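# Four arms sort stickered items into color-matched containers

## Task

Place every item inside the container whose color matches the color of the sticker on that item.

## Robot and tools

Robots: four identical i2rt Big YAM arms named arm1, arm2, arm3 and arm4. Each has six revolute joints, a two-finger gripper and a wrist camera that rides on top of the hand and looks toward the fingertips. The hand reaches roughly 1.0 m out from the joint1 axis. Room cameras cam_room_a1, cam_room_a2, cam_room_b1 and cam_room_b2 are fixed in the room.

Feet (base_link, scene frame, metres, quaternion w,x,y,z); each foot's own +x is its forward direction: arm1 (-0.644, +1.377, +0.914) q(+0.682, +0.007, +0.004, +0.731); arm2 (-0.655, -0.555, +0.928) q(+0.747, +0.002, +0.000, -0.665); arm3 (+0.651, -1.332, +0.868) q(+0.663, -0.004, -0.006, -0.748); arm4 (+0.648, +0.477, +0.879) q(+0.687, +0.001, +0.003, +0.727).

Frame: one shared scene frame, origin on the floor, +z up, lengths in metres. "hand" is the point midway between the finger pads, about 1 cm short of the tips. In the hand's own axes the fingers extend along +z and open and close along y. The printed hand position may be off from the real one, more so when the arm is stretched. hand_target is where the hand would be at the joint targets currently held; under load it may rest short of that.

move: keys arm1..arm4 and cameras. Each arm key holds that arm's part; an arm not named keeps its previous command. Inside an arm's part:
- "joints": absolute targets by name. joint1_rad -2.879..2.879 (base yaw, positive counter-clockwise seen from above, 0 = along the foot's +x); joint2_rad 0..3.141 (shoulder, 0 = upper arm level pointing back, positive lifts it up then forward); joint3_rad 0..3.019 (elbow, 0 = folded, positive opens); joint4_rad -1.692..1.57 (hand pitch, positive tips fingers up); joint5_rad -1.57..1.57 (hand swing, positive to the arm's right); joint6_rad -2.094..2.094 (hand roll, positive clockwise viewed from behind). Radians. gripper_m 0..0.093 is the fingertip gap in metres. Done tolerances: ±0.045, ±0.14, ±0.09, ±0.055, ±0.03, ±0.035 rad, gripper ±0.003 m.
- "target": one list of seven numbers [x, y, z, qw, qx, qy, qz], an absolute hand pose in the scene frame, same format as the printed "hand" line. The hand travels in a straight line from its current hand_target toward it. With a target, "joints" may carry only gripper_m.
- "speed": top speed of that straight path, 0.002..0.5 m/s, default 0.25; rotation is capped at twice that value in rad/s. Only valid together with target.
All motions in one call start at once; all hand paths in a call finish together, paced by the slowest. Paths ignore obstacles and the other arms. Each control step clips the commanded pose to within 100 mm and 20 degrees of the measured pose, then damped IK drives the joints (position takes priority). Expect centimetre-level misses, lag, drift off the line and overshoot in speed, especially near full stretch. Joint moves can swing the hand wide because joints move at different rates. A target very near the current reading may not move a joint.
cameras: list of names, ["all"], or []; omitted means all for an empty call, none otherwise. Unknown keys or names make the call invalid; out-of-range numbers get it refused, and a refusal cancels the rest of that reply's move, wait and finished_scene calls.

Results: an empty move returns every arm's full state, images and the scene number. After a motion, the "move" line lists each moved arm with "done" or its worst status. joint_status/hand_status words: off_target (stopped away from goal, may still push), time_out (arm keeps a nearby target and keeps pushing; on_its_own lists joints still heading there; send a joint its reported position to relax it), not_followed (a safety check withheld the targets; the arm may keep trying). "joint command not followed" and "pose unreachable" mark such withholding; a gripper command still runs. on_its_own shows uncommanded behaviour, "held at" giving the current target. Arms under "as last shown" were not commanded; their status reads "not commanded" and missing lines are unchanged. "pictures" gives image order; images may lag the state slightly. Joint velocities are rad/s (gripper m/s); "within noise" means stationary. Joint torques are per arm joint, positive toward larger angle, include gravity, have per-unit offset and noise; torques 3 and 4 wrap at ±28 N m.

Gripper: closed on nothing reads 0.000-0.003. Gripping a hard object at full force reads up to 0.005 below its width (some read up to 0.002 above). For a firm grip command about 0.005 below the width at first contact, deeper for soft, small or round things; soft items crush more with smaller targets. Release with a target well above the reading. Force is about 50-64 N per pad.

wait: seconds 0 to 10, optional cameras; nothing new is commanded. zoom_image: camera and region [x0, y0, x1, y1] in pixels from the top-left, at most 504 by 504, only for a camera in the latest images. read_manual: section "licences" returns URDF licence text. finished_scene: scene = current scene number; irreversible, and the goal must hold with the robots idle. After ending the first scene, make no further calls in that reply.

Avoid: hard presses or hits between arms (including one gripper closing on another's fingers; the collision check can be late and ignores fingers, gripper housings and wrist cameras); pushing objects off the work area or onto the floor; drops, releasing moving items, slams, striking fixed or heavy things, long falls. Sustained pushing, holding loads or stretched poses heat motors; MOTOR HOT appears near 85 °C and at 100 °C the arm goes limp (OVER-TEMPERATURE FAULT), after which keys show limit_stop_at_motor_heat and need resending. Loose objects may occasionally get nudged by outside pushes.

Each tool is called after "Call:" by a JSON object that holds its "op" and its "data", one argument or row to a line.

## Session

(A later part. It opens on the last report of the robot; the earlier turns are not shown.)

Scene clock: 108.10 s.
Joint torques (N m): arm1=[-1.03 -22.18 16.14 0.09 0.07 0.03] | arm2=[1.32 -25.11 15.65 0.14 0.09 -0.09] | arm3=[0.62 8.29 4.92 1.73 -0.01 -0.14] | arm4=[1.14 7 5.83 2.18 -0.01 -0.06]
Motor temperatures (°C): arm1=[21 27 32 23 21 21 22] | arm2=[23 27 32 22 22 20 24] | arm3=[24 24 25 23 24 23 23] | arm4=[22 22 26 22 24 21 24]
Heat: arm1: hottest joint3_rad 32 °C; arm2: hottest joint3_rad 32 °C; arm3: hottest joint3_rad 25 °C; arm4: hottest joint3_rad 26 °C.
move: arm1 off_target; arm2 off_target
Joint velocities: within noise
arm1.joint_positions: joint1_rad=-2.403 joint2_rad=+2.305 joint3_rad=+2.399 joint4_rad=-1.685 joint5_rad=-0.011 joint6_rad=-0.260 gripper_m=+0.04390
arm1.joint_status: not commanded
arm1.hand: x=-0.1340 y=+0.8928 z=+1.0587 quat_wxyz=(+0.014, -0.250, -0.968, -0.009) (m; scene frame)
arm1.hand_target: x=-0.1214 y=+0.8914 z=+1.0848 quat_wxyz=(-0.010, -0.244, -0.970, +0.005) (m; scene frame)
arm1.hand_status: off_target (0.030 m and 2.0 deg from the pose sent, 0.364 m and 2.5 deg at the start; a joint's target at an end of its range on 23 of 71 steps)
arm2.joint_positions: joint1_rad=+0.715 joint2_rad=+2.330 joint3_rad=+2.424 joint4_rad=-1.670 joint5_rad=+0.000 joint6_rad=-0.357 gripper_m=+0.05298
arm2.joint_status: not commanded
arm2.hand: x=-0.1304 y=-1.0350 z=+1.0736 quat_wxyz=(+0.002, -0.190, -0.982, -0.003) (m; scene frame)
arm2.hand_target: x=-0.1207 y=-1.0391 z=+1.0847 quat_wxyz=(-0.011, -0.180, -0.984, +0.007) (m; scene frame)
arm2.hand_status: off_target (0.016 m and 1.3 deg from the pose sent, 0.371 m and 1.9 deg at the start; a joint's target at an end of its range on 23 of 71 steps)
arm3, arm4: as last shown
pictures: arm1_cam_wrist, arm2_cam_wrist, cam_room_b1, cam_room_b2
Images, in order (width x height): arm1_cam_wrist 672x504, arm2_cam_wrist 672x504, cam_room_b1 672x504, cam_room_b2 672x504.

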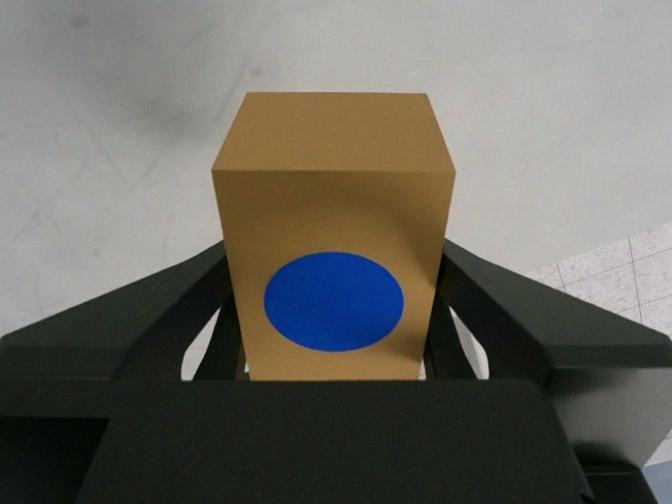

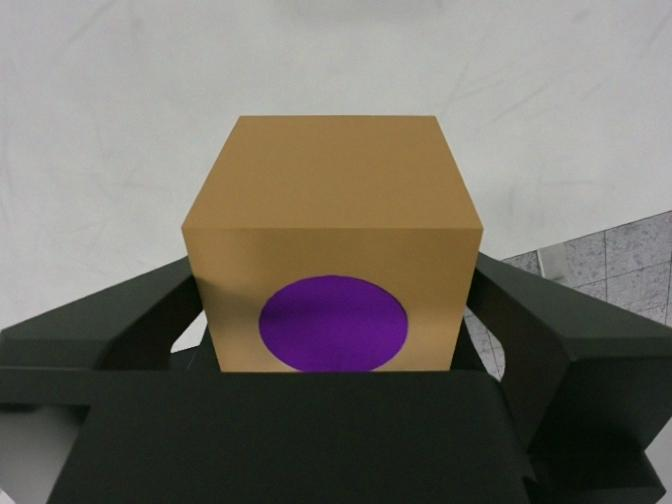

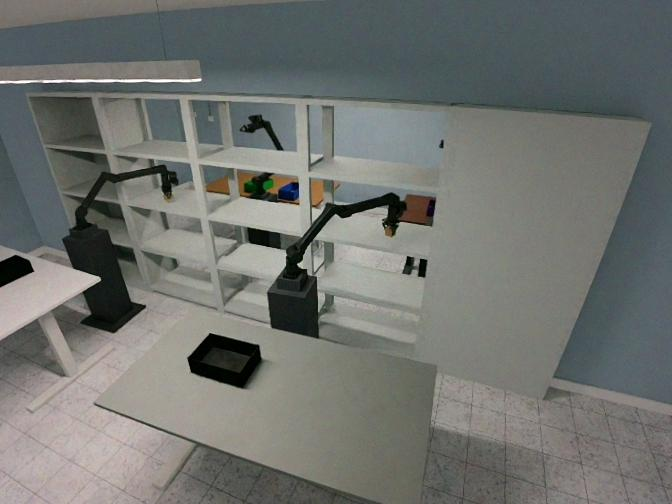

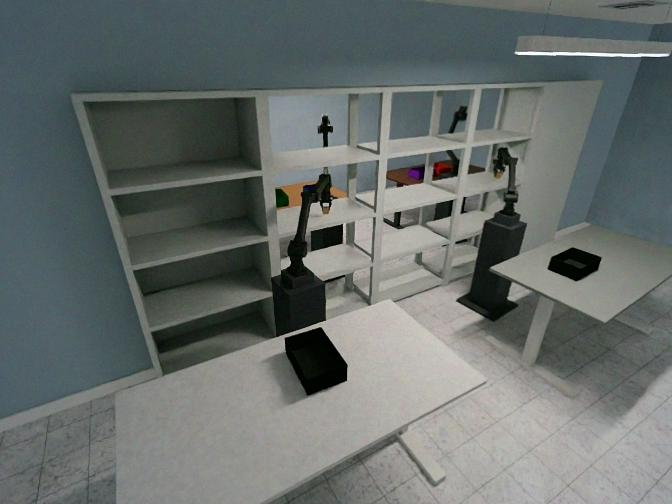

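Call:
{"op": "move", "data": {
  "arm1": {"target":[-0.134,0.893,1.035,0,0.2444,0.9697,0],"speed":0.06},
  "arm2": {"target":[-0.128,-1.037,1.05,0,0.1796,0.9837,0],"speed":0.06},
  "cameras": ["arm1_cam_wrist","arm2_cam_wrist"]
}}

Call:
{"op": "move", "data": {
  "arm1": {"target":[-0.134,0.893,1.02,0,0.2444,0.9697,0],"speed":0.04},
  "arm2": {"target":[-0.128,-1.037,1.036,0,0.1796,0.9837,0],"speed":0.04}
}}

Scene clock: 135.67 s.
Joint torques (N m): arm1=[-2.2 -23.53 10.65 0.8 0.03 -0.06] | arm2=[0.85 -26.64 9.68 1.24 0.09 -0.08] | arm3=[0.5 8.23 4.88 1.74 -0.03 -0.12] | arm4=[0.97 6.89 5.78 2.25 0.01 -0.08]
Motor temperatures (°C): arm1=[21 26 37 23 21 21 22] | arm2=[23 29 36 22 22 20 24] | arm3=[24 24 25 23 24 23 23] | arm4=[22 22 26 22 24 21 24]
Heat: arm1: hottest joint3_rad 37 °C; arm2: hottest joint3_rad 36 °C; arm3: hottest joint3_rad 25 °C; arm4: hottest joint3_rad 26 °C.
move: arm1 off_target; arm2 done
Joint velocities: within noise
arm1.joint_positions: joint1_rad=-2.403 joint2_rad=+2.294 joint3_rad=+2.262 joint4_rad=-1.570 joint5_rad=-0.010 joint6_rad=-0.261 gripper_m=+0.04390
arm1.joint_status: not commanded
arm1.hand: x=-0.1375 y=+0.8955 z=+1.0141 quat_wxyz=(+0.019, -0.249, -0.968, -0.011) (m; scene frame)
arm1.hand_target: x=-0.1342 y=+0.8932 z=+1.0350 quat_wxyz=(+0.000, -0.244, -0.970, +0.000) (m; scene frame)
arm1.hand_status: off_target (0.021 m and 2.6 deg from the pose sent, 0.024 m and 2.0 deg at the start)
arm2.joint_positions: joint1_rad=+0.715 joint2_rad=+2.330 joint3_rad=+2.374 joint4_rad=-1.617 joint5_rad=+0.000 joint6_rad=-0.362 gripper_m=+0.05298
arm2.joint_status: not commanded
arm2.hand: x=-0.1290 y=-1.0362 z=+1.0544 quat_wxyz=(+0.001, -0.188, -0.982, -0.003) (m; scene frame)
arm2.hand_target: x=-0.1279 y=-1.0369 z=+1.0499 quat_wxyz=(+0.000, -0.180, -0.984, +0.000) (m; scene frame)
arm2.hand_status: done (0.005 m and 1.0 deg from the pose sent, 0.024 m and 1.3 deg at the start)
arm3, arm4: as last shown
pictures: arm1_cam_wrist, arm2_cam_wrist
Images, in order (width x height): arm1_cam_wrist 672x504, arm2_cam_wrist 672x504.

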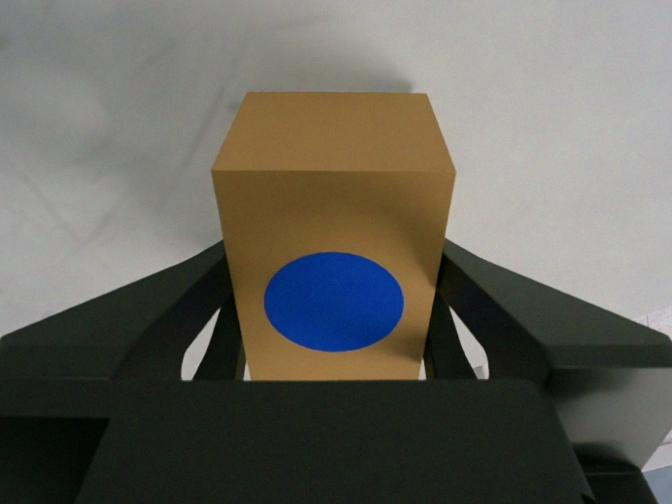

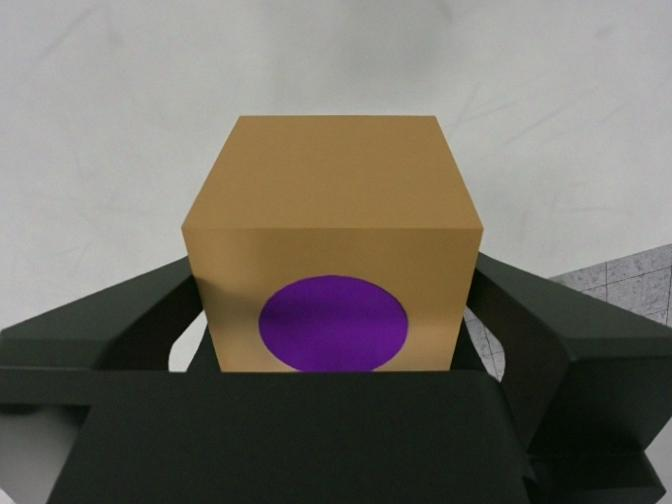

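Scene clock: 136.63 s.
Joint torques (N m): arm1=[-1.61 -22.42 9.85 0.99 0.05 -0.06] | arm2=[0.91 -26.87 9.59 1.24 0.09 -0.09] | arm3=[0.32 8.29 4.83 1.72 -0.03 -0.13] | arm4=[0.79 6.77 5.81 2.09 -0.02 -0.11]
Motor temperatures (°C): arm1=[21 27 37 23 21 21 22] | arm2=[23 29 36 22 22 20 24] | arm3=[24 24 25 23 24 23 23] | arm4=[22 22 26 22 24 21 24]
Heat: arm1: hottest joint3_rad 37 °C; arm2: hottest joint3_rad 36 °C; arm3: hottest joint3_rad 25 °C; arm4: hottest joint3_rad 26 °C.
move: arm1 done; arm2 done
Joint velocities: within noise
arm1.joint_positions: joint1_rad=-2.403 joint2_rad=+2.283 joint3_rad=+2.236 joint4_rad=-1.541 joint5_rad=-0.010 joint6_rad=-0.261 gripper_m=+0.04390
arm1.joint_status: not commanded
arm1.hand: x=-0.1371 y=+0.8951 z=+1.0120 quat_wxyz=(+0.013, -0.249, -0.968, -0.008) (m; scene frame)
arm1.hand_target: x=-0.1340 y=+0.8931 z=+1.0202 quat_wxyz=(+0.000, -0.244, -0.970, +0.000) (m; scene frame)
arm1.hand_status: done (0.009 m and 1.8 deg from the pose sent, 0.007 m and 2.6 deg at the start)
arm2.joint_positions: joint1_rad=+0.715 joint2_rad=+2.330 joint3_rad=+2.337 joint4_rad=-1.580 joint5_rad=+0.000 joint6_rad=-0.362 gripper_m=+0.05298
arm2.joint_status: not commanded
arm2.hand: x=-0.1286 y=-1.0365 z=+1.0403 quat_wxyz=(+0.001, -0.188, -0.982, -0.002) (m; scene frame)
arm2.hand_target: x=-0.1279 y=-1.0369 z=+1.0359 quat_wxyz=(+0.000, -0.180, -0.984, +0.000) (m; scene frame)
arm2.hand_status: done (0.004 m and 1.0 deg from the pose sent, 0.019 m and 1.0 deg at the start)
arm3, arm4: as last shown
pictures: none

Call:
{"op": "move", "data": {
  "arm2": {"target":[-0.128,-1.037,1.024,0,0.1796,0.9837,0],"speed":0.03},
  "arm1": {"target":[-0.134,0.893,1.012,0,0.2444,0.9697,0],"speed":0.03}
}}

Call:
{"op": "move", "data": {
  "arm2": {"target":[-0.128,-1.037,1.016,0,0.1796,0.9837,0],"speed":0.03}
}}

Scene clock: 140.70 s.
Joint torques (N m): arm1=[-1.9 -21.54 9.54 1.46 0.08 -0.03] | arm2=[0.91 -26.7 9.59 1.29 0.1 -0.09] | arm3=[0.62 8.18 4.85 1.72 -0.03 -0.14] | arm4=[0.62 6.71 5.83 2.1 -0.03 -0.1]
Motor temperatures (°C): arm1=[21 27 37 23 21 21 22] | arm2=[23 29 35 22 22 20 24] | arm3=[24 24 25 23 24 23 23] | arm4=[22 22 26 22 24 21 24]
Heat: arm1: hottest joint3_rad 37 °C; arm2: hottest joint3_rad 35 °C; arm3: hottest joint3_rad 25 °C; arm4: hottest joint3_rad 26 °C.
move: arm1 done; arm2 done
Joint velocities: within noise
arm1.joint_positions: joint1_rad=-2.403 joint2_rad=+2.275 joint3_rad=+2.222 joint4_rad=-1.527 joint5_rad=-0.010 joint6_rad=-0.262 gripper_m=+0.04390
arm1.joint_status: not commanded
arm1.hand: x=-0.1372 y=+0.8953 z=+1.0116 quat_wxyz=(+0.009, -0.248, -0.969, -0.006) (m; scene frame)
arm1.hand_target: x=-0.1340 y=+0.8931 z=+1.0119 quat_wxyz=(+0.000, -0.244, -0.970, +0.000) (m; scene frame)
arm1.hand_status: done (0.004 m and 1.4 deg from the pose sent, 0.004 m and 1.8 deg at the start)
arm2.joint_positions: joint1_rad=+0.715 joint2_rad=+2.330 joint3_rad=+2.307 joint4_rad=-1.549 joint5_rad=+0.000 joint6_rad=-0.362 gripper_m=+0.05298
arm2.joint_status: not commanded
arm2.hand: x=-0.1285 y=-1.0366 z=+1.0291 quat_wxyz=(+0.000, -0.187, -0.982, -0.002) (m; scene frame)
arm2.hand_target: x=-0.1279 y=-1.0369 z=+1.0239 quat_wxyz=(+0.000, -0.180, -0.984, +0.000) (m; scene frame)
arm2.hand_status: done (0.005 m and 1.0 deg from the pose sent, 0.016 m and 1.0 deg at the start)
arm3, arm4: as last shown
pictures: none

Scene clock: 141.67 s.
Joint torques (N m): arm1=[-0.91 -21.66 9.4 1.51 0.03 -0.02] | arm2=[0.97 -26.52 9.54 1.28 0.09 -0.08] | arm3=[0.5 8.18 4.86 1.74 -0.02 -0.12] | arm4=[0.97 6.89 5.7 2.25 -0.02 -0.1]
Motor temperatures (°C): arm1=[21 27 36 23 21 21 22] | arm2=[23 29 35 22 22 20 24] | arm3=[24 24 25 23 24 23 23] | arm4=[22 22 26 22 24 21 24]
Heat: arm1: hottest joint3_rad 36 °C; arm2: hottest joint3_rad 35 °C; arm3: hottest joint3_rad 25 °C; arm4: hottest joint3_rad 26 °C.
move: arm2 done
Joint velocities: within noise
arm1, arm3, arm4: as last shown
arm2.joint_positions: joint1_rad=+0.715 joint2_rad=+2.330 joint3_rad=+2.290 joint4_rad=-1.530 joint5_rad=+0.000 joint6_rad=-0.362 gripper_m=+0.05298
arm2.joint_status: not commanded
arm2.hand: x=-0.1283 y=-1.0367 z=+1.0222 quat_wxyz=(-0.001, -0.187, -0.982, -0.002) (m; scene frame)
arm2.hand_target: x=-0.1279 y=-1.0369 z=+1.0159 quat_wxyz=(+0.000, -0.180, -0.984, +0.000) (m; scene frame)
arm2.hand_status: done (0.006 m and 0.9 deg from the pose sent, 0.013 m and 1.0 deg at the start)
pictures: none

Call:
{"op": "move", "data": {
  "arm2": {"target":[-0.128,-1.037,1.006,0,0.1796,0.9837,0],"speed":0.03}
}}

Call:
{"op": "move", "data": {
  "arm2": {"target":[-0.128,-1.037,0.998,0,0.1796,0.9837,0],"speed":0.03}
}}

Scene clock: 147.60 s.
Joint torques (N m): arm1=[-2.2 -21.89 9.51 1.28 0.08 -0.07] | arm2=[0.97 -26.34 8.65 1.62 0.09 -0.08] | arm3=[0.38 8.35 4.89 1.76 -0.02 -0.12] | arm4=[0.91 7.3 5.79 2.33 0.01 -0.08]
Motor temperatures (°C): arm1=[21 28 35 23 21 21 22] | arm2=[23 29 35 22 22 20 24] | arm3=[24 24 25 23 24 23 23] | arm4=[22 22 26 22 24 21 24]
Heat: arm1: hottest joint3_rad 35 °C; arm2: hottest joint3_rad 35 °C; arm3: hottest joint3_rad 25 °C; arm4: hottest joint3_rad 26 °C.
move: arm2 off_target
Joint velocities: within noise
arm1, arm3, arm4: as last shown
arm2.joint_positions: joint1_rad=+0.715 joint2_rad=+2.330 joint3_rad=+2.279 joint4_rad=-1.514 joint5_rad=+0.000 joint6_rad=-0.363 gripper_m=+0.05298
arm2.joint_status: not commanded
arm2.hand: x=-0.1276 y=-1.0374 z=+1.0184 quat_wxyz=(-0.003, -0.187, -0.982, +0.000) (m; scene frame)
arm2.hand_target: x=-0.1281 y=-1.0368 z=+1.0061 quat_wxyz=(+0.000, -0.180, -0.984, +0.000) (m; scene frame)
arm2.hand_status: off_target (0.012 m and 0.9 deg from the pose sent, 0.016 m and 1.0 deg at the start)
pictures: none

Scene clock: 148.57 s.
Joint torques (N m): arm1=[-2.26 -21.89 9.62 1.31 0.07 -0.07] | arm2=[0.85 -25.47 8.38 1.88 0.09 -0.07] | arm3=[0.38 8.23 4.86 1.76 -0.02 -0.12] | arm4=[0.85 7.18 5.82 2.18 0.02 -0.1]
Motor temperatures (°C): arm1=[21 28 35 23 21 21 22] | arm2=[23 30 34 22 22 20 24] | arm3=[24 24 25 23 24 23 23] | arm4=[22 22 26 22 24 21 24]
Heat: arm1: hottest joint3_rad 35 °C; arm2: hottest joint3_rad 34 °C; arm3: hottest joint3_rad 25 °C; arm4: hottest joint3_rad 26 °C.
move: arm2 off_target
Joint velocities: within noise
arm1, arm3, arm4: as last shown
arm2.joint_positions: joint1_rad=+0.715 joint2_rad=+2.322 joint3_rad=+2.264 joint4_rad=-1.500 joint5_rad=+0.000 joint6_rad=-0.363 gripper_m=+0.05298
arm2.joint_status: not commanded
arm2.hand: x=-0.1277 y=-1.0373 z=+1.0182 quat_wxyz=(-0.006, -0.187, -0.982, +0.002) (m; scene frame)
arm2.hand_target: x=-0.1283 y=-1.0366 z=+0.9983 quat_wxyz=(+0.000, -0.180, -0.984, +0.000) (m; scene frame)
arm2.hand_status: off_target (0.020 m and 1.1 deg from the pose sent, 0.020 m and 0.9 deg at the start)
pictures: none

Call:
{"op": "move", "data": {
  "arm1": {"joints":{"gripper_m":0.075}},
  "arm2": {"joints":{"gripper_m":0.088}},
  "cameras": ["arm1_cam_wrist","arm2_cam_wrist"]
}}

Call:
{"op": "move", "data": {
  "arm1": {"target":[-0.134,0.893,1.09,0,0.2444,0.9697,0],"speed":0.12},
  "arm2": {"target":[-0.128,-1.037,1.1,0,0.1796,0.9837,0],"speed":0.12},
  "cameras": ["arm1_cam_wrist","arm2_cam_wrist"]
}}

Call:
{"op": "move", "data": {
  "arm1": {"target":[-0.40,1.13,1.2,0,0.2444,0.9697,0],"speed":0.3},
  "arm2": {"target":[-0.40,-0.797,1.2,0,0.1796,0.9837,0],"speed":0.3}
}}

Scene clock: 153.83 s.
Joint torques (N m): arm1=[-1.14 -22.12 10.4 0.85 0.08 -0.04] | arm2=[0.85 -25.47 9.47 1.35 0.08 -0.07] | arm3=[0.62 8.29 4.83 1.7 -0.02 -0.12] | arm4=[0.97 7 5.78 2.21 -0.01 -0.12]
Motor temperatures (°C): arm1=[21 29 35 23 21 21 22] | arm2=[23 30 33 22 22 20 24] | arm3=[24 24 25 23 24 23 23] | arm4=[22 22 26 22 24 21 24]
Heat: arm1: hottest joint3_rad 35 °C; arm2: hottest joint3_rad 33 °C; arm3: hottest joint3_rad 25 °C; arm4: hottest joint3_rad 26 °C.
move: arm1 done; arm2 done
Joint velocities: within noise
arm1.joint_positions: joint1_rad=-2.403 joint2_rad=+2.275 joint3_rad=+2.212 joint4_rad=-1.514 joint5_rad=-0.010 joint6_rad=-0.262 gripper_m=+0.07496
arm1.joint_status: all done
arm1.hand: x=-0.1370 y=+0.8950 z=+1.0078 quat_wxyz=(+0.008, -0.248, -0.969, -0.005) (m; scene frame)
arm1.hand_target: x=-0.1340 y=+0.8931 z=+1.0120 quat_wxyz=(+0.000, -0.244, -0.970, +0.000) (m; scene frame)
arm1.hand_status: not commanded
arm2.joint_positions: joint1_rad=+0.715 joint2_rad=+2.322 joint3_rad=+2.251 joint4_rad=-1.488 joint5_rad=+0.000 joint6_rad=-0.364 gripper_m=+0.08794
arm2.joint_status: all done
arm2.hand: x=-0.1281 y=-1.0369 z=+1.0131 quat_wxyz=(-0.005, -0.187, -0.982, +0.001) (m; scene frame)
arm2.hand_target: x=-0.1283 y=-1.0366 z=+0.9983 quat_wxyz=(+0.000, -0.180, -0.984, +0.000) (m; scene frame)
arm2.hand_status: not commanded
arm3.joint_positions: joint1_rad=-1.800 joint2_rad=+0.388 joint3_rad=+1.508 joint4_rad=-1.198 joint5_rad=+0.001 joint6_rad=+0.008 gripper_m=+0.09399
arm3.joint_status: not commanded
arm3.hand: x=+0.5462 y=-1.2841 z=+1.5280 quat_wxyz=(+0.111, -0.724, +0.135, +0.668) (m; scene frame)
arm3.hand_target: x=+0.5383 y=-1.2800 z=+1.5228 quat_wxyz=(+0.115, -0.731, +0.137, +0.659) (m; scene frame)
arm3.hand_status: not commanded
arm4.joint_positions: joint1_rad=+0.997 joint2_rad=+0.401 joint3_rad=+1.492 joint4_rad=-1.220 joint5_rad=+0.002 joint6_rad=+0.014 gripper_m=+0.09398
arm4.joint_status: not commanded
arm4.hand: x=+0.5454 y=+0.5406 z=+1.5273 quat_wxyz=(-0.163, +0.723, -0.199, -0.641) (m; scene frame)
arm4.hand_target: x=+0.5470 y=+0.5388 z=+1.5356 quat_wxyz=(-0.169, +0.716, -0.190, -0.650) (m; scene frame)
arm4.hand_status: not commanded
pictures: arm1_cam_wrist, arm2_cam_wrist
Images, in order (width x height): arm1_cam_wrist 672x504, arm2_cam_wrist 672x504.

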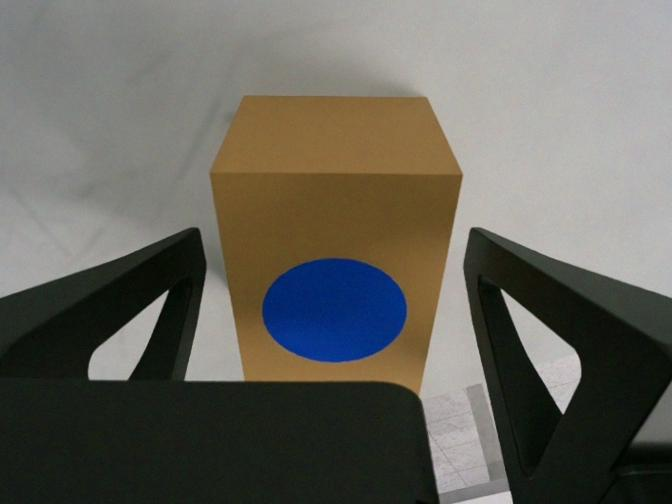

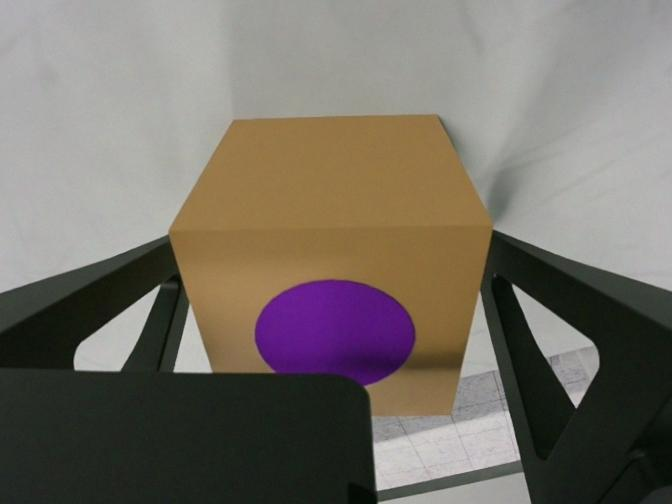

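Scene clock: 155.20 s.
Joint torques (N m): arm1=[-1.44 -21.6 15.08 -0.03 0.04 -0.02] | arm2=[0.97 -27.05 14.74 0.12 0.09 -0.07] | arm3=[0.44 8.29 4.9 1.74 -0.01 -0.13] | arm4=[0.85 7.12 5.81 2.26 -0.01 -0.08]
Motor temperatures (°C): arm1=[21 29 35 23 21 21 22] | arm2=[23 30 33 22 22 20 24] | arm3=[24 24 25 23 24 23 23] | arm4=[22 22 26 22 24 21 24]
Heat: arm1: hottest joint3_rad 35 °C; arm2: hottest joint3_rad 33 °C; arm3: hottest joint3_rad 25 °C; arm4: hottest joint3_rad 26 °C.
move: arm1 off_target; arm2 off_target
Joint velocities: within noise
arm1.joint_positions: joint1_rad=-2.403 joint2_rad=+2.275 joint3_rad=+2.357 joint4_rad=-1.684 joint5_rad=-0.010 joint6_rad=-0.262 gripper_m=+0.07496
arm1.joint_status: not commanded
arm1.hand: x=-0.1409 y=+0.8994 z=+1.0636 quat_wxyz=(+0.019, -0.248, -0.968, -0.011) (m; scene frame)
arm1.hand_target: x=-0.1349 y=+0.8939 z=+1.0898 quat_wxyz=(-0.003, -0.244, -0.970, +0.002) (m; scene frame)
arm1.hand_status: off_target (0.028 m and 2.6 deg from the pose sent, 0.082 m and 1.2 deg at the start; a joint's target at an end of its range on 15 of 41 steps)
arm2.joint_positions: joint1_rad=+0.715 joint2_rad=+2.313 joint3_rad=+2.399 joint4_rad=-1.670 joint5_rad=+0.000 joint6_rad=-0.364 gripper_m=+0.08794
arm2.joint_status: not commanded
arm2.hand: x=-0.1347 y=-1.0312 z=+1.0764 quat_wxyz=(+0.005, -0.187, -0.982, -0.005) (m; scene frame)
arm2.hand_target: x=-0.1290 y=-1.0360 z=+1.0996 quat_wxyz=(-0.013, -0.180, -0.984, +0.008) (m; scene frame)
arm2.hand_status: off_target (0.025 m and 1.1 deg from the pose sent, 0.087 m and 1.1 deg at the start; a joint's target at an end of its range on 19 of 41 steps)
arm3, arm4: as last shown
pictures: arm1_cam_wrist, arm2_cam_wrist
Images, in order (width x height): arm1_cam_wrist 672x504, arm2_cam_wrist 672x504.

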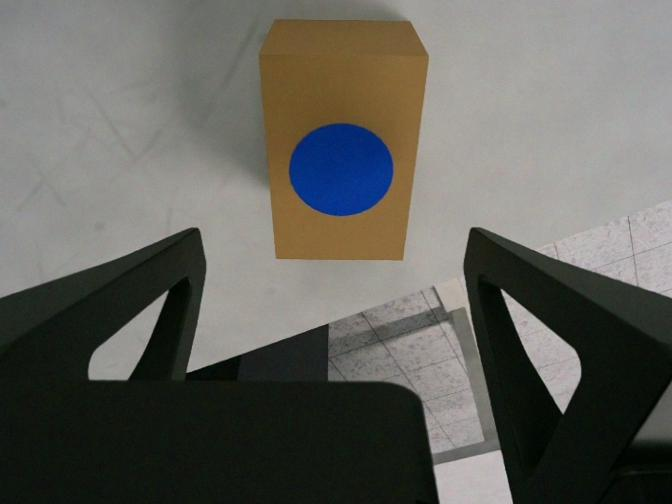

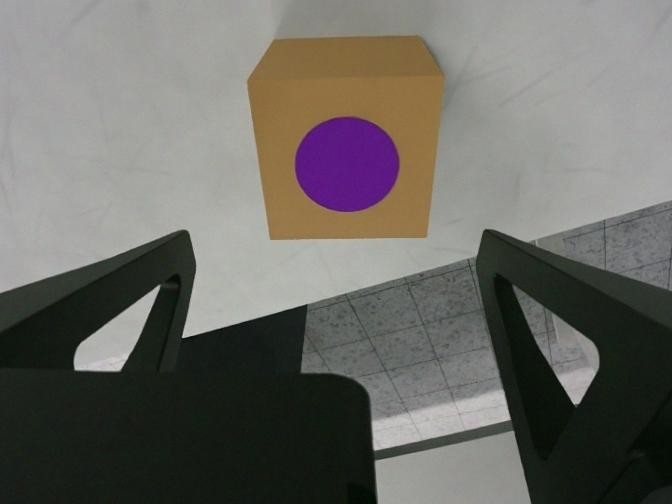

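Scene clock: 157.17 s.
Joint torques (N m): arm1=[-2.78 -4.95 10.52 0.29 0.01 -0.05] | arm2=[-0.09 -9 9.42 0.36 0.03 -0.08] | arm3=[0.38 8.23 4.86 1.77 -0.02 -0.13] | arm4=[0.79 6.83 5.81 2.19 0.01 -0.11]
Motor temperatures (°C): arm1=[21 29 35 23 21 21 22] | arm2=[23 30 33 22 22 20 24] | arm3=[24 24 25 23 24 23 23] | arm4=[22 22 26 22 24 21 24]
Heat: arm1: hottest joint3_rad 35 °C; arm2: hottest joint3_rad 33 °C; arm3: hottest joint3_rad 25 °C; arm4: hottest joint3_rad 26 °C.
move: arm1 done; arm2 off_target
Joint velocities: within noise
arm1.joint_positions: joint1_rad=-2.433 joint2_rad=+1.219 joint3_rad=+1.305 joint4_rad=-1.623 joint5_rad=-0.010 joint6_rad=-0.301 gripper_m=+0.07496
arm1.joint_status: not commanded
arm1.hand: x=-0.3971 y=+1.1322 z=+1.2037 quat_wxyz=(-0.009, -0.244, -0.970, +0.005) (m; scene frame)
arm1.hand_target: x=-0.4000 y=+1.1301 z=+1.2000 quat_wxyz=(+0.000, -0.244, -0.970, +0.000) (m; scene frame)
arm1.hand_status: done (0.005 m and 1.1 deg from the pose sent, 0.373 m and 2.6 deg at the start)
arm2.joint_positions: joint1_rad=+0.711 joint2_rad=+1.243 joint3_rad=+1.292 joint4_rad=-1.582 joint5_rad=+0.002 joint6_rad=-0.376 gripper_m=+0.08794
arm2.joint_status: not commanded
arm2.hand: x=-0.3944 y=-0.7968 z=+1.2098 quat_wxyz=(-0.016, -0.182, -0.983, +0.009) (m; scene frame)
arm2.hand_target: x=-0.4000 y=-0.7969 z=+1.2002 quat_wxyz=(+0.000, -0.180, -0.984, +0.000) (m; scene frame)
arm2.hand_status: off_target (0.011 m and 2.1 deg from the pose sent, 0.375 m and 1.1 deg at the start)
arm3, arm4: as last shown
pictures: none

Call:
{"op": "move", "data": {
  "arm1": {"joints":{"joint2_rad":0.4,"joint3_rad":1.4,"joint4_rad":-1.5}},
  "arm2": {"joints":{"joint2_rad":0.4,"joint3_rad":1.4,"joint4_rad":-1.5}},
  "arm3": {"target":[0.33,-1.21,1.2,0.0759,-0.8915,0.1628,0.4157],"speed":0.3},
  "arm4": {"target":[0.33,0.645,1.2,0.1033,-0.8788,0.2215,0.4098],"speed":0.3}
}}

Call:
{"op": "move", "data": {
  "arm3": {"target":[-0.01,-1.08,1.14,0.0759,-0.8915,0.1628,0.4157],"speed":0.2},
  "arm4": {"target":[-0.04,0.85,1.13,0.1033,-0.8788,0.2215,0.4098],"speed":0.2},
  "cameras": ["arm3_cam_wrist","arm4_cam_wrist"]
}}

Scene clock: 170.23 s.
Joint torques (N m): arm1=[-2.14 8.41 7.95 2.21 0.02 -0.02] | arm2=[-0.15 5.66 8.2 2.82 0.04 -0.05] | arm3=[1.67 -3.25 9.8 2.22 -0.07 -0.01] | arm4=[0.15 -4.01 10.1 1.87 -0.02 0.1]
Motor temperatures (°C): arm1=[21 28 34 23 21 21 22] | arm2=[23 29 33 22 22 20 24] | arm3=[24 24 25 23 24 23 23] | arm4=[22 22 27 22 24 21 24]
Heat: arm1: hottest joint3_rad 34 °C; arm2: hottest joint3_rad 33 °C; arm3: hottest joint3_rad 25 °C; arm4: hottest joint3_rad 27 °C.
move: arm1 done; arm2 done; arm3 done; arm4 off_target
Joint velocities: within noise
arm1.joint_positions: joint1_rad=-2.433 joint2_rad=+0.388 joint3_rad=+1.392 joint4_rad=-1.510 joint5_rad=-0.010 joint6_rad=-0.302 gripper_m=+0.07496
arm1.joint_status: all done
arm1.hand: x=-0.5508 y=+1.2917 z=+1.4509 quat_wxyz=(-0.429, -0.206, -0.840, +0.261) (m; scene frame)
arm1.hand_target: x=-0.5486 y=+1.2877 z=+1.4555 quat_wxyz=(-0.429, -0.206, -0.838, +0.267) (m; scene frame)
arm1.hand_status: not commanded
arm2.joint_positions: joint1_rad=+0.711 joint2_rad=+0.393 joint3_rad=+1.392 joint4_rad=-1.509 joint5_rad=+0.002 joint6_rad=-0.376 gripper_m=+0.08794
arm2.joint_status: all done
arm2.hand: x=-0.5673 y=-0.6395 z=+1.4664 quat_wxyz=(-0.429, -0.158, -0.848, +0.268) (m; scene frame)
arm2.hand_target: x=-0.5667 y=-0.6421 z=+1.4710 quat_wxyz=(-0.429, -0.156, -0.846, +0.276) (m; scene frame)
arm2.hand_status: not commanded
arm3.joint_positions: joint1_rad=-1.790 joint2_rad=+0.702 joint3_rad=+0.872 joint4_rad=-0.888 joint5_rad=+0.031 joint6_rad=+0.004 gripper_m=+0.09399
arm3.joint_status: not commanded
arm3.hand: x=+0.3322 y=-1.2084 z=+1.1937 quat_wxyz=(+0.077, -0.897, +0.165, +0.404) (m; scene frame)
arm3.hand_target: x=+0.3301 y=-1.2100 z=+1.2000 quat_wxyz=(+0.076, -0.892, +0.163, +0.416) (m; scene frame)
arm3.hand_status: done (0.007 m and 1.5 deg from the pose sent, 0.400 m and 35.2 deg at the start)
arm4.joint_positions: joint1_rad=+1.054 joint2_rad=+0.759 joint3_rad=+0.848 joint4_rad=-0.829 joint5_rad=+0.027 joint6_rad=+0.007 gripper_m=+0.09398
arm4.joint_status: not commanded
arm4.hand: x=+0.3315 y=+0.6418 z=+1.1874 quat_wxyz=(-0.101, +0.888, -0.218, -0.392) (m; scene frame)
arm4.hand_target: x=+0.3303 y=+0.6448 z=+1.2000 quat_wxyz=(-0.103, +0.879, -0.221, -0.410) (m; scene frame)
arm4.hand_status: off_target (0.013 m and 2.3 deg from the pose sent, 0.405 m and 32.8 deg at the start)
pictures: none

Scene clock: 173.07 s.
Joint torques (N m): arm1=[-2.2 8.88 8.01 2.02 0 0] | arm2=[-0.15 5.66 8.2 2.8 0.04 -0.05] | arm3=[0.44 -18.84 14.19 1.61 -0.07 -0.14] | arm4=[0.38 -20.48 13.18 0.81 -0.05 -0.05]
Motor temperatures (°C): arm1=[21 27 34 23 21 21 22] | arm2=[23 28 32 22 22 20 24] | arm3=[24 24 25 23 24 23 23] | arm4=[22 22 27 22 24 21 24]
Heat: arm1: hottest joint3_rad 34 °C; arm2: hottest joint3_rad 32 °C; arm3: hottest joint3_rad 25 °C; arm4: hottest joint3_rad 27 °C.
move: arm3 off_target; arm4 off_target
Joint velocities: within noise
arm1, arm2: as last shown
arm3.joint_positions: joint1_rad=-1.790 joint2_rad=+1.689 joint3_rad=+1.472 joint4_rad=-0.530 joint5_rad=+0.016 joint6_rad=+0.002 gripper_m=+0.09399
arm3.joint_status: not commanded
arm3.hand: x=+0.0023 y=-1.0952 z=+1.1117 quat_wxyz=(+0.068, -0.903, +0.162, +0.392) (m; scene frame)
arm3.hand_target: x=-0.0081 y=-1.0807 z=+1.1403 quat_wxyz=(+0.076, -0.891, +0.163, +0.416) (m; scene frame)
arm3.hand_status: off_target (0.034 m and 3.1 deg from the pose sent, 0.369 m and 1.5 deg at the start)
arm4.joint_positions: joint1_rad=+1.029 joint2_rad=+1.899 joint3_rad=+1.715 joint4_rad=-0.544 joint5_rad=+0.008 joint6_rad=+0.007 gripper_m=+0.09398
arm4.joint_status: not commanded
arm4.hand: x=-0.0303 y=+0.8386 z=+1.1135 quat_wxyz=(-0.098, +0.884, -0.225, -0.398) (m; scene frame)
arm4.hand_target: x=-0.0389 y=+0.8494 z=+1.1299 quat_wxyz=(-0.104, +0.879, -0.222, -0.410) (m; scene frame)
arm4.hand_status: off_target (0.022 m and 1.6 deg from the pose sent, 0.430 m and 2.3 deg at the start)
pictures: arm3_cam_wrist, arm4_cam_wrist
Images, in order (width x height): arm3_cam_wrist 672x504, arm4_cam_wrist 672x504.

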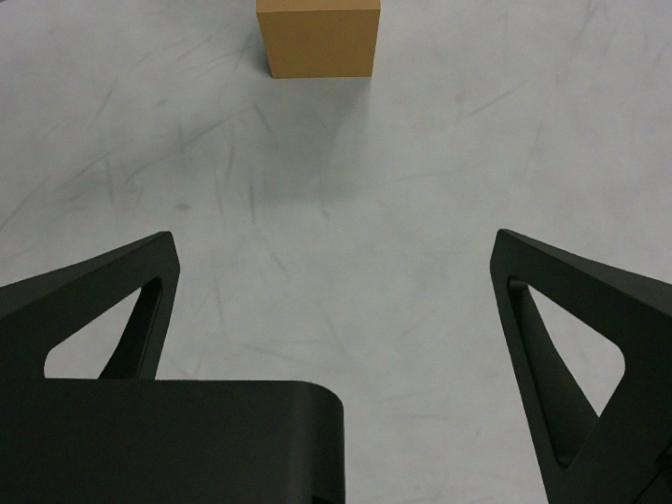

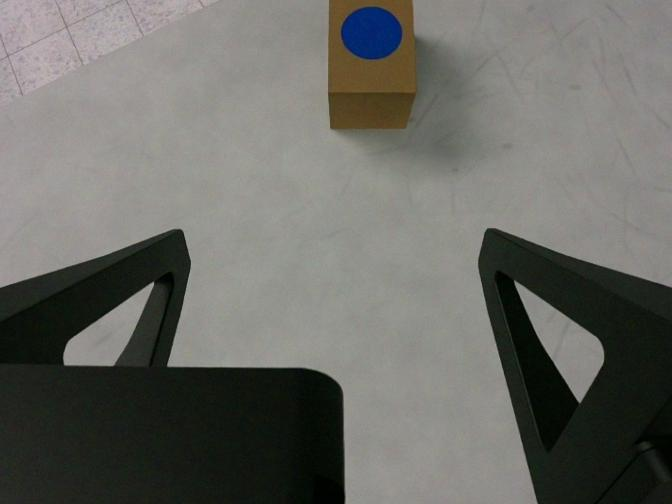

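Call:
{"op": "move", "data": {
  "arm3": {"target":[-0.097,-1.063,1.11,0.0759,-0.8915,0.1628,0.4157],"speed":0.12},
  "arm4": {"target":[-0.088,0.897,1.09,0.1033,-0.8788,0.2215,0.4098],"speed":0.12},
  "cameras": ["arm3_cam_wrist","arm4_cam_wrist"]
}}

Scene clock: 186.40 s.
Joint torques (N m): arm1=[-2.96 9.11 7.9 2.24 0.04 -0.06] | arm2=[-0.15 5.71 8.21 2.81 0.04 -0.04] | arm3=[1.96 -22.3 14.43 1.14 0.13 0.01] | arm4=[0.91 -23.65 13.2 0.94 -0.06 -0.09]
Motor temperatures (°C): arm1=[21 27 33 23 21 21 22] | arm2=[23 28 32 22 22 20 23] | arm3=[24 24 27 23 24 23 23] | arm4=[22 23 30 22 24 21 24]
Heat: arm1: hottest joint3_rad 33 °C; arm2: hottest joint3_rad 32 °C; arm3: hottest joint3_rad 27 °C; arm4: hottest joint3_rad 30 °C.
move: arm3 off_target; arm4 off_target
Joint velocities: within noise
arm1, arm2: as last shown
arm3.joint_positions: joint1_rad=-1.790 joint2_rad=+1.930 joint3_rad=+1.743 joint4_rad=-0.544 joint5_rad=+0.026 joint6_rad=+0.002 gripper_m=+0.09399
arm3.joint_status: not commanded
arm3.hand: x=-0.0814 y=-1.0640 z=+1.0871 quat_wxyz=(+0.074, -0.900, +0.164, +0.398) (m; scene frame)
arm3.hand_target: x=-0.0955 y=-1.0636 z=+1.1103 quat_wxyz=(+0.076, -0.891, +0.163, +0.416) (m; scene frame)
arm3.hand_status: off_target (0.028 m and 2.3 deg from the pose sent, 0.104 m and 3.1 deg at the start)
arm4.joint_positions: joint1_rad=+0.999 joint2_rad=+2.097 joint3_rad=+1.937 joint4_rad=-0.559 joint5_rad=-0.012 joint6_rad=-0.006 gripper_m=+0.09398
arm4.joint_status: not commanded
arm4.hand: x=-0.0783 y=+0.8875 z=+1.0805 quat_wxyz=(-0.099, +0.881, -0.228, -0.402) (m; scene frame)
arm4.hand_target: x=-0.0871 y=+0.8964 z=+1.0900 quat_wxyz=(-0.103, +0.879, -0.222, -0.410) (m; scene frame)
arm4.hand_status: off_target (0.017 m and 1.3 deg from the pose sent, 0.085 m and 1.6 deg at the start)
pictures: arm3_cam_wrist, arm4_cam_wrist
Images, in order (width x height): arm3_cam_wrist 672x504, arm4_cam_wrist 672x504.

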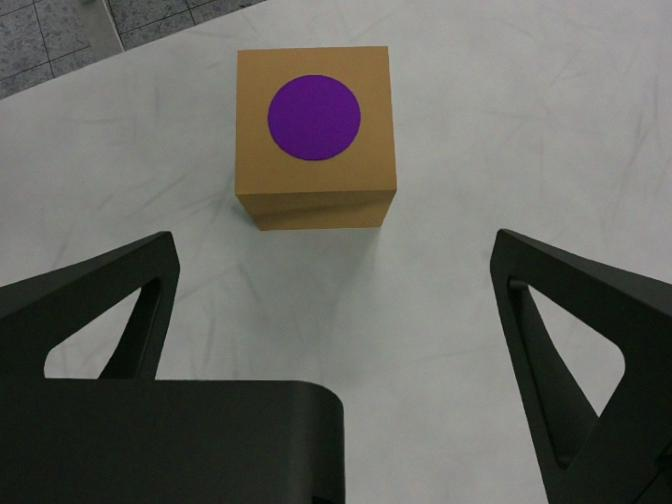

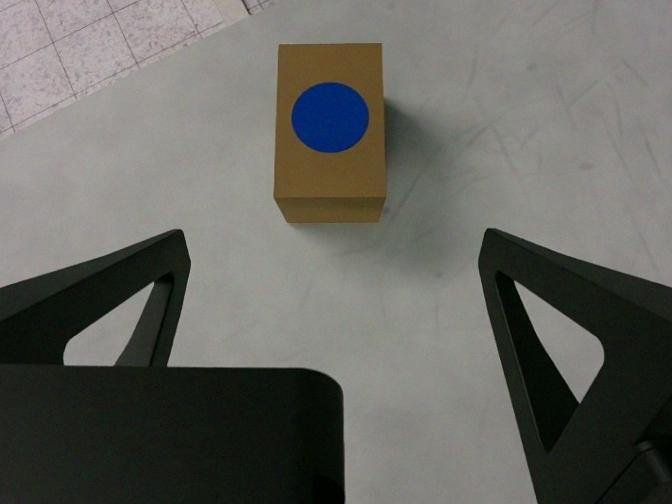

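Call:
{"op": "move", "data": {
  "arm3": {"target":[-0.165,-1.050,1.048,0.0759,-0.8915,0.1628,0.4157],"speed":0.08},
  "arm4": {"target":[-0.155,0.932,1.028,0.1033,-0.8788,0.2215,0.4098],"speed":0.08},
  "cameras": ["arm3_cam_wrist","arm4_cam_wrist"]
}}

Scene clock: 194.97 s.
Joint torques (N m): arm1=[-1.85 8.29 8.16 2.15 -0.02 0] | arm2=[-0.15 5.77 8.16 2.78 0.04 -0.05] | arm3=[2.55 -24.94 14.37 1.98 0.12 0.03] | arm4=[0.56 -26.34 13.27 0.8 0.01 -0.03]
Motor temperatures (°C): arm1=[21 26 32 23 21 21 22] | arm2=[23 27 31 22 22 20 23] | arm3=[24 25 28 23 24 23 23] | arm4=[22 24 33 22 24 21 24]
Heat: arm1: hottest joint3_rad 32 °C; arm2: hottest joint3_rad 31 °C; arm3: hottest joint3_rad 28 °C; arm4: hottest joint3_rad 33 °C.
move: arm3 off_target; arm4 off_target
Joint velocities: within noise
arm1, arm2: as last shown
arm3.joint_positions: joint1_rad=-1.786 joint2_rad=+2.155 joint3_rad=+1.954 joint4_rad=-0.544 joint5_rad=+0.036 joint6_rad=+0.010 gripper_m=+0.09399
arm3.joint_status: not commanded
arm3.hand: x=-0.1438 y=-1.0449 z=+1.0271 quat_wxyz=(+0.075, -0.902, +0.167, +0.392) (m; scene frame)
arm3.hand_target: x=-0.1628 y=-1.0510 z=+1.0482 quat_wxyz=(+0.076, -0.892, +0.163, +0.416) (m; scene frame)
arm3.hand_status: off_target (0.030 m and 3.1 deg from the pose sent, 0.093 m and 2.3 deg at the start)
arm4.joint_positions: joint1_rad=+0.999 joint2_rad=+2.389 joint3_rad=+2.302 joint4_rad=-0.626 joint5_rad=-0.012 joint6_rad=-0.006 gripper_m=+0.09398
arm4.joint_status: not commanded
arm4.hand: x=-0.1467 y=+0.9259 z=+1.0253 quat_wxyz=(-0.100, +0.880, -0.227, -0.405) (m; scene frame)
arm4.hand_target: x=-0.1542 y=+0.9314 z=+1.0279 quat_wxyz=(-0.103, +0.878, -0.222, -0.411) (m; scene frame)
arm4.hand_status: off_target (0.011 m and 1.0 deg from the pose sent, 0.103 m and 1.3 deg at the start)
pictures: arm3_cam_wrist, arm4_cam_wrist
Images, in order (width x height): arm3_cam_wrist 672x504, arm4_cam_wrist 672x504.

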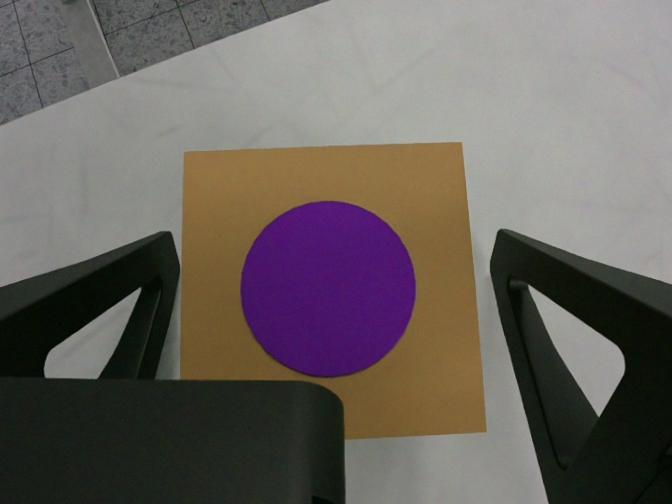

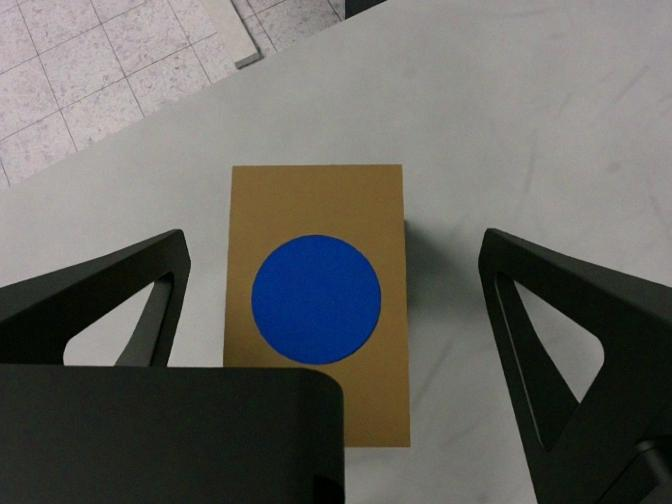

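Call:
{"op": "move", "data": {
  "arm3": {"joints":{"gripper_m":0.045}},
  "arm4": {"target":[-0.150,0.925,1.011,0.1033,-0.8788,0.2215,0.4098],"speed":0.05},
  "cameras": ["arm3_cam_wrist","arm4_cam_wrist"]
}}

Scene clock: 206.13 s.
Joint torques (N m): arm1=[-2.55 8.88 7.87 2.21 -0.01 0.01] | arm2=[-0.09 5.66 8.2 2.82 0.05 -0.05] | arm3=[2.43 -24.94 14.35 1.89 0.11 0.02] | arm4=[1.26 -28.4 9.35 1.87 0.11 -0.03]
Motor temperatures (°C): arm1=[21 26 32 23 21 21 22] | arm2=[23 27 31 22 22 20 23] | arm3=[24 26 30 23 24 23 23] | arm4=[22 25 36 22 24 21 24]
Heat: arm1: hottest joint3_rad 32 °C; arm2: hottest joint3_rad 31 °C; arm3: hottest joint3_rad 30 °C; arm4: hottest joint3_rad 36 °C.
move: arm3 off_target; arm4 done
Joint velocities: within noise
arm1, arm2: as last shown
arm3.joint_positions: joint1_rad=-1.786 joint2_rad=+2.155 joint3_rad=+1.954 joint4_rad=-0.544 joint5_rad=+0.036 joint6_rad=+0.010 gripper_m=+0.05299
arm3.joint_status: gripper_m off_target (ended at +0.05302, target +0.04500)
arm3.hand: x=-0.1438 y=-1.0449 z=+1.0271 quat_wxyz=(+0.075, -0.902, +0.167, +0.392) (m; scene frame)
arm3.hand_target: x=-0.1628 y=-1.0509 z=+1.0482 quat_wxyz=(+0.076, -0.892, +0.163, +0.416) (m; scene frame)
arm3.hand_status: not commanded
arm4.joint_positions: joint1_rad=+0.999 joint2_rad=+2.389 joint3_rad=+2.275 joint4_rad=-0.593 joint5_rad=-0.011 joint6_rad=-0.009 gripper_m=+0.09398
arm4.joint_status: not commanded
arm4.hand: x=-0.1465 y=+0.9260 z=+1.0161 quat_wxyz=(-0.101, +0.879, -0.226, -0.407) (m; scene frame)
arm4.hand_target: x=-0.1499 y=+0.9248 z=+1.0110 quat_wxyz=(-0.103, +0.879, -0.222, -0.410) (m; scene frame)
arm4.hand_status: done (0.006 m and 0.7 deg from the pose sent, 0.015 m and 1.0 deg at the start)
pictures: arm3_cam_wrist, arm4_cam_wrist
Images, in order (width x height): arm3_cam_wrist 672x504, arm4_cam_wrist 672x504.

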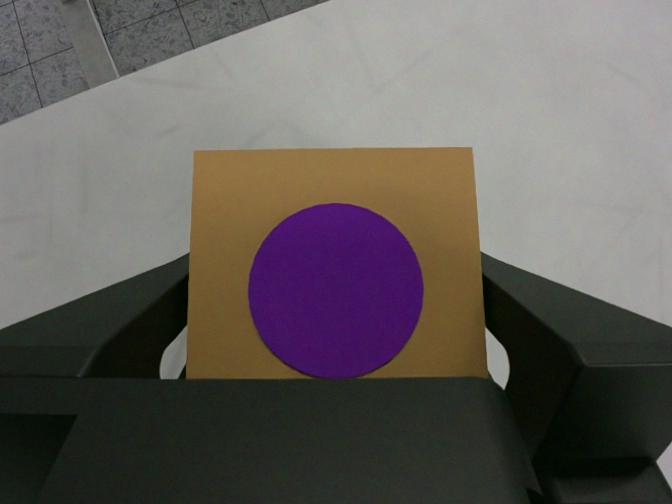

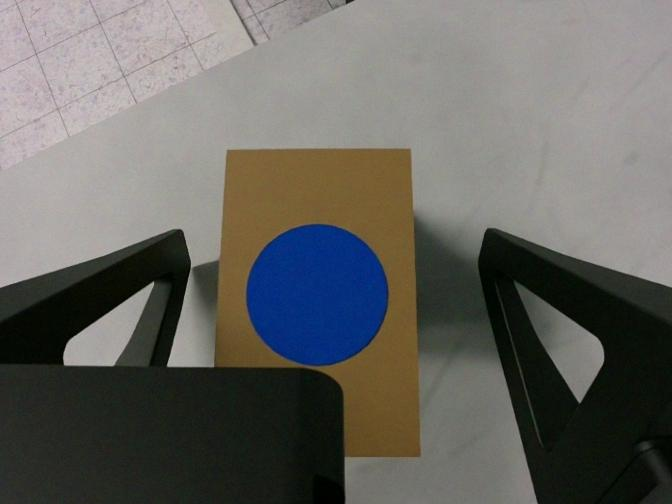

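Call:
{"op": "move", "data": {
  "arm3": {"target":[-0.155,-1.052,1.13,0.0759,-0.8915,0.1628,0.4157],"speed":0.1},
  "arm4": {"target":[-0.150,0.922,1.004,0.1033,-0.8788,0.2215,0.4098],"speed":0.05}
}}

Call:
{"op": "move", "data": {
  "arm4": {"joints":{"gripper_m":0.035}},
  "cameras": ["arm3_cam_wrist","arm4_cam_wrist"]
}}

Scene clock: 211.20 s.
Joint torques (N m): arm1=[-2.2 8.06 7.95 2.14 -0.01 -0.05] | arm2=[-0.09 5.66 8.21 2.82 0.04 -0.05] | arm3=[2.43 -27.52 14.64 1.26 0.09 0.01] | arm4=[1.55 -28.1 8.39 1.73 0.12 -0.02]
Motor temperatures (°C): arm1=[21 26 31 23 21 21 22] | arm2=[23 27 31 22 22 20 23] | arm3=[24 26 30 23 24 23 23] | arm4=[22 26 35 22 24 21 24]
Heat: arm1: hottest joint3_rad 31 °C; arm2: hottest joint3_rad 31 °C; arm3: hottest joint3_rad 30 °C; arm4: hottest joint3_rad 35 °C.
move: arm3 off_target; arm4 off_target
Joint velocities: within noise
arm1, arm2: as last shown
arm3.joint_positions: joint1_rad=-1.786 joint2_rad=+2.130 joint3_rad=+2.072 joint4_rad=-0.704 joint5_rad=+0.036 joint6_rad=+0.010 gripper_m=+0.05299
arm3.joint_status: not commanded
arm3.hand: x=-0.1411 y=-1.0451 z=+1.0844 quat_wxyz=(+0.074, -0.905, +0.168, +0.384) (m; scene frame)
arm3.hand_target: x=-0.1523 y=-1.0529 z=+1.1300 quat_wxyz=(+0.076, -0.891, +0.163, +0.416) (m; scene frame)
arm3.hand_status: off_target (0.048 m and 4.0 deg from the pose sent, 0.104 m and 3.0 deg at the start)
arm4.joint_positions: joint1_rad=+0.999 joint2_rad=+2.389 joint3_rad=+2.264 joint4_rad=-0.569 joint5_rad=-0.010 joint6_rad=-0.009 gripper_m=+0.09398
arm4.joint_status: not commanded
arm4.hand: x=-0.1479 y=+0.9271 z=+1.0149 quat_wxyz=(-0.104, +0.876, -0.226, -0.413) (m; scene frame)
arm4.hand_target: x=-0.1499 y=+0.9220 z=+1.0042 quat_wxyz=(-0.103, +0.879, -0.221, -0.410) (m; scene frame)
arm4.hand_status: off_target (0.012 m and 0.7 deg from the pose sent, 0.013 m and 0.7 deg at the start)
pictures: none

Scene clock: 211.83 s.
Joint torques (N m): arm1=[-2.32 8.29 8.1 2.13 0.03 -0.06] | arm2=[-0.09 5.71 8.17 2.84 0.04 -0.05] | arm3=[2.49 -27.93 14.6 1.25 0.08 0.02] | arm4=[1.55 -28.45 8.43 1.55 -0.01 -0.01]
Motor temperatures (°C): arm1=[21 26 31 23 21 21 22] | arm2=[23 27 31 22 22 20 23] | arm3=[24 26 30 23 24 23 23] | arm4=[22 26 35 22 24 21 24]
Heat: arm1: hottest joint3_rad 31 °C; arm2: hottest joint3_rad 31 °C; arm3: hottest joint3_rad 30 °C; arm4: hottest joint3_rad 35 °C.
move: arm4 off_target
Joint velocities: within noise
arm1, arm2, arm3: as last shown
arm4.joint_positions: joint1_rad=+0.999 joint2_rad=+2.389 joint3_rad=+2.263 joint4_rad=-0.566 joint5_rad=-0.005 joint6_rad=-0.009 gripper_m=+0.04450
arm4.joint_status: gripper_m off_target (ended at +0.04453, target +0.03500)
arm4.hand: x=-0.1475 y=+0.9282 z=+1.0146 quat_wxyz=(-0.106, +0.876, -0.227, -0.413) (m; scene frame)
arm4.hand_target: x=-0.1499 y=+0.9219 z=+1.0041 quat_wxyz=(-0.103, +0.879, -0.221, -0.410) (m; scene frame)
arm4.hand_status: not commanded
pictures: arm3_cam_wrist, arm4_cam_wrist
Images, in order (width x height): arm3_cam_wrist 672x504, arm4_cam_wrist 672x504.

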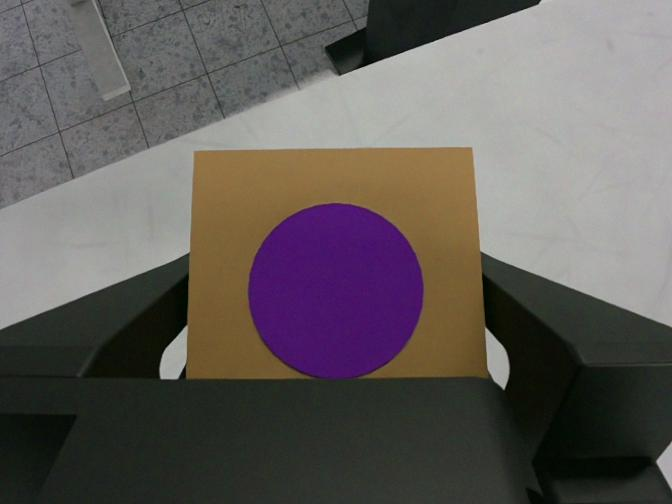

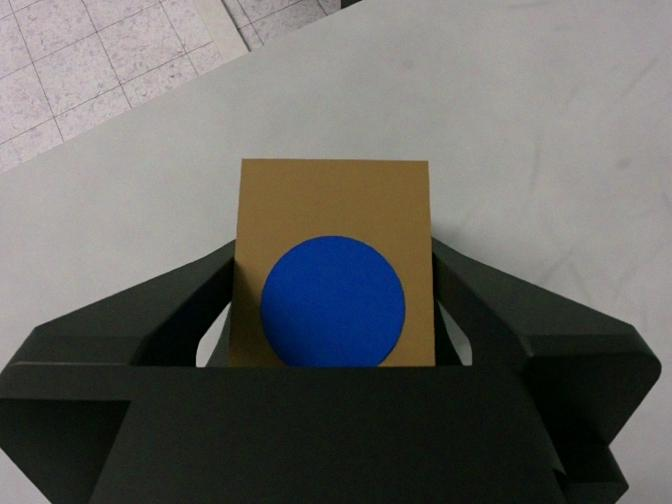

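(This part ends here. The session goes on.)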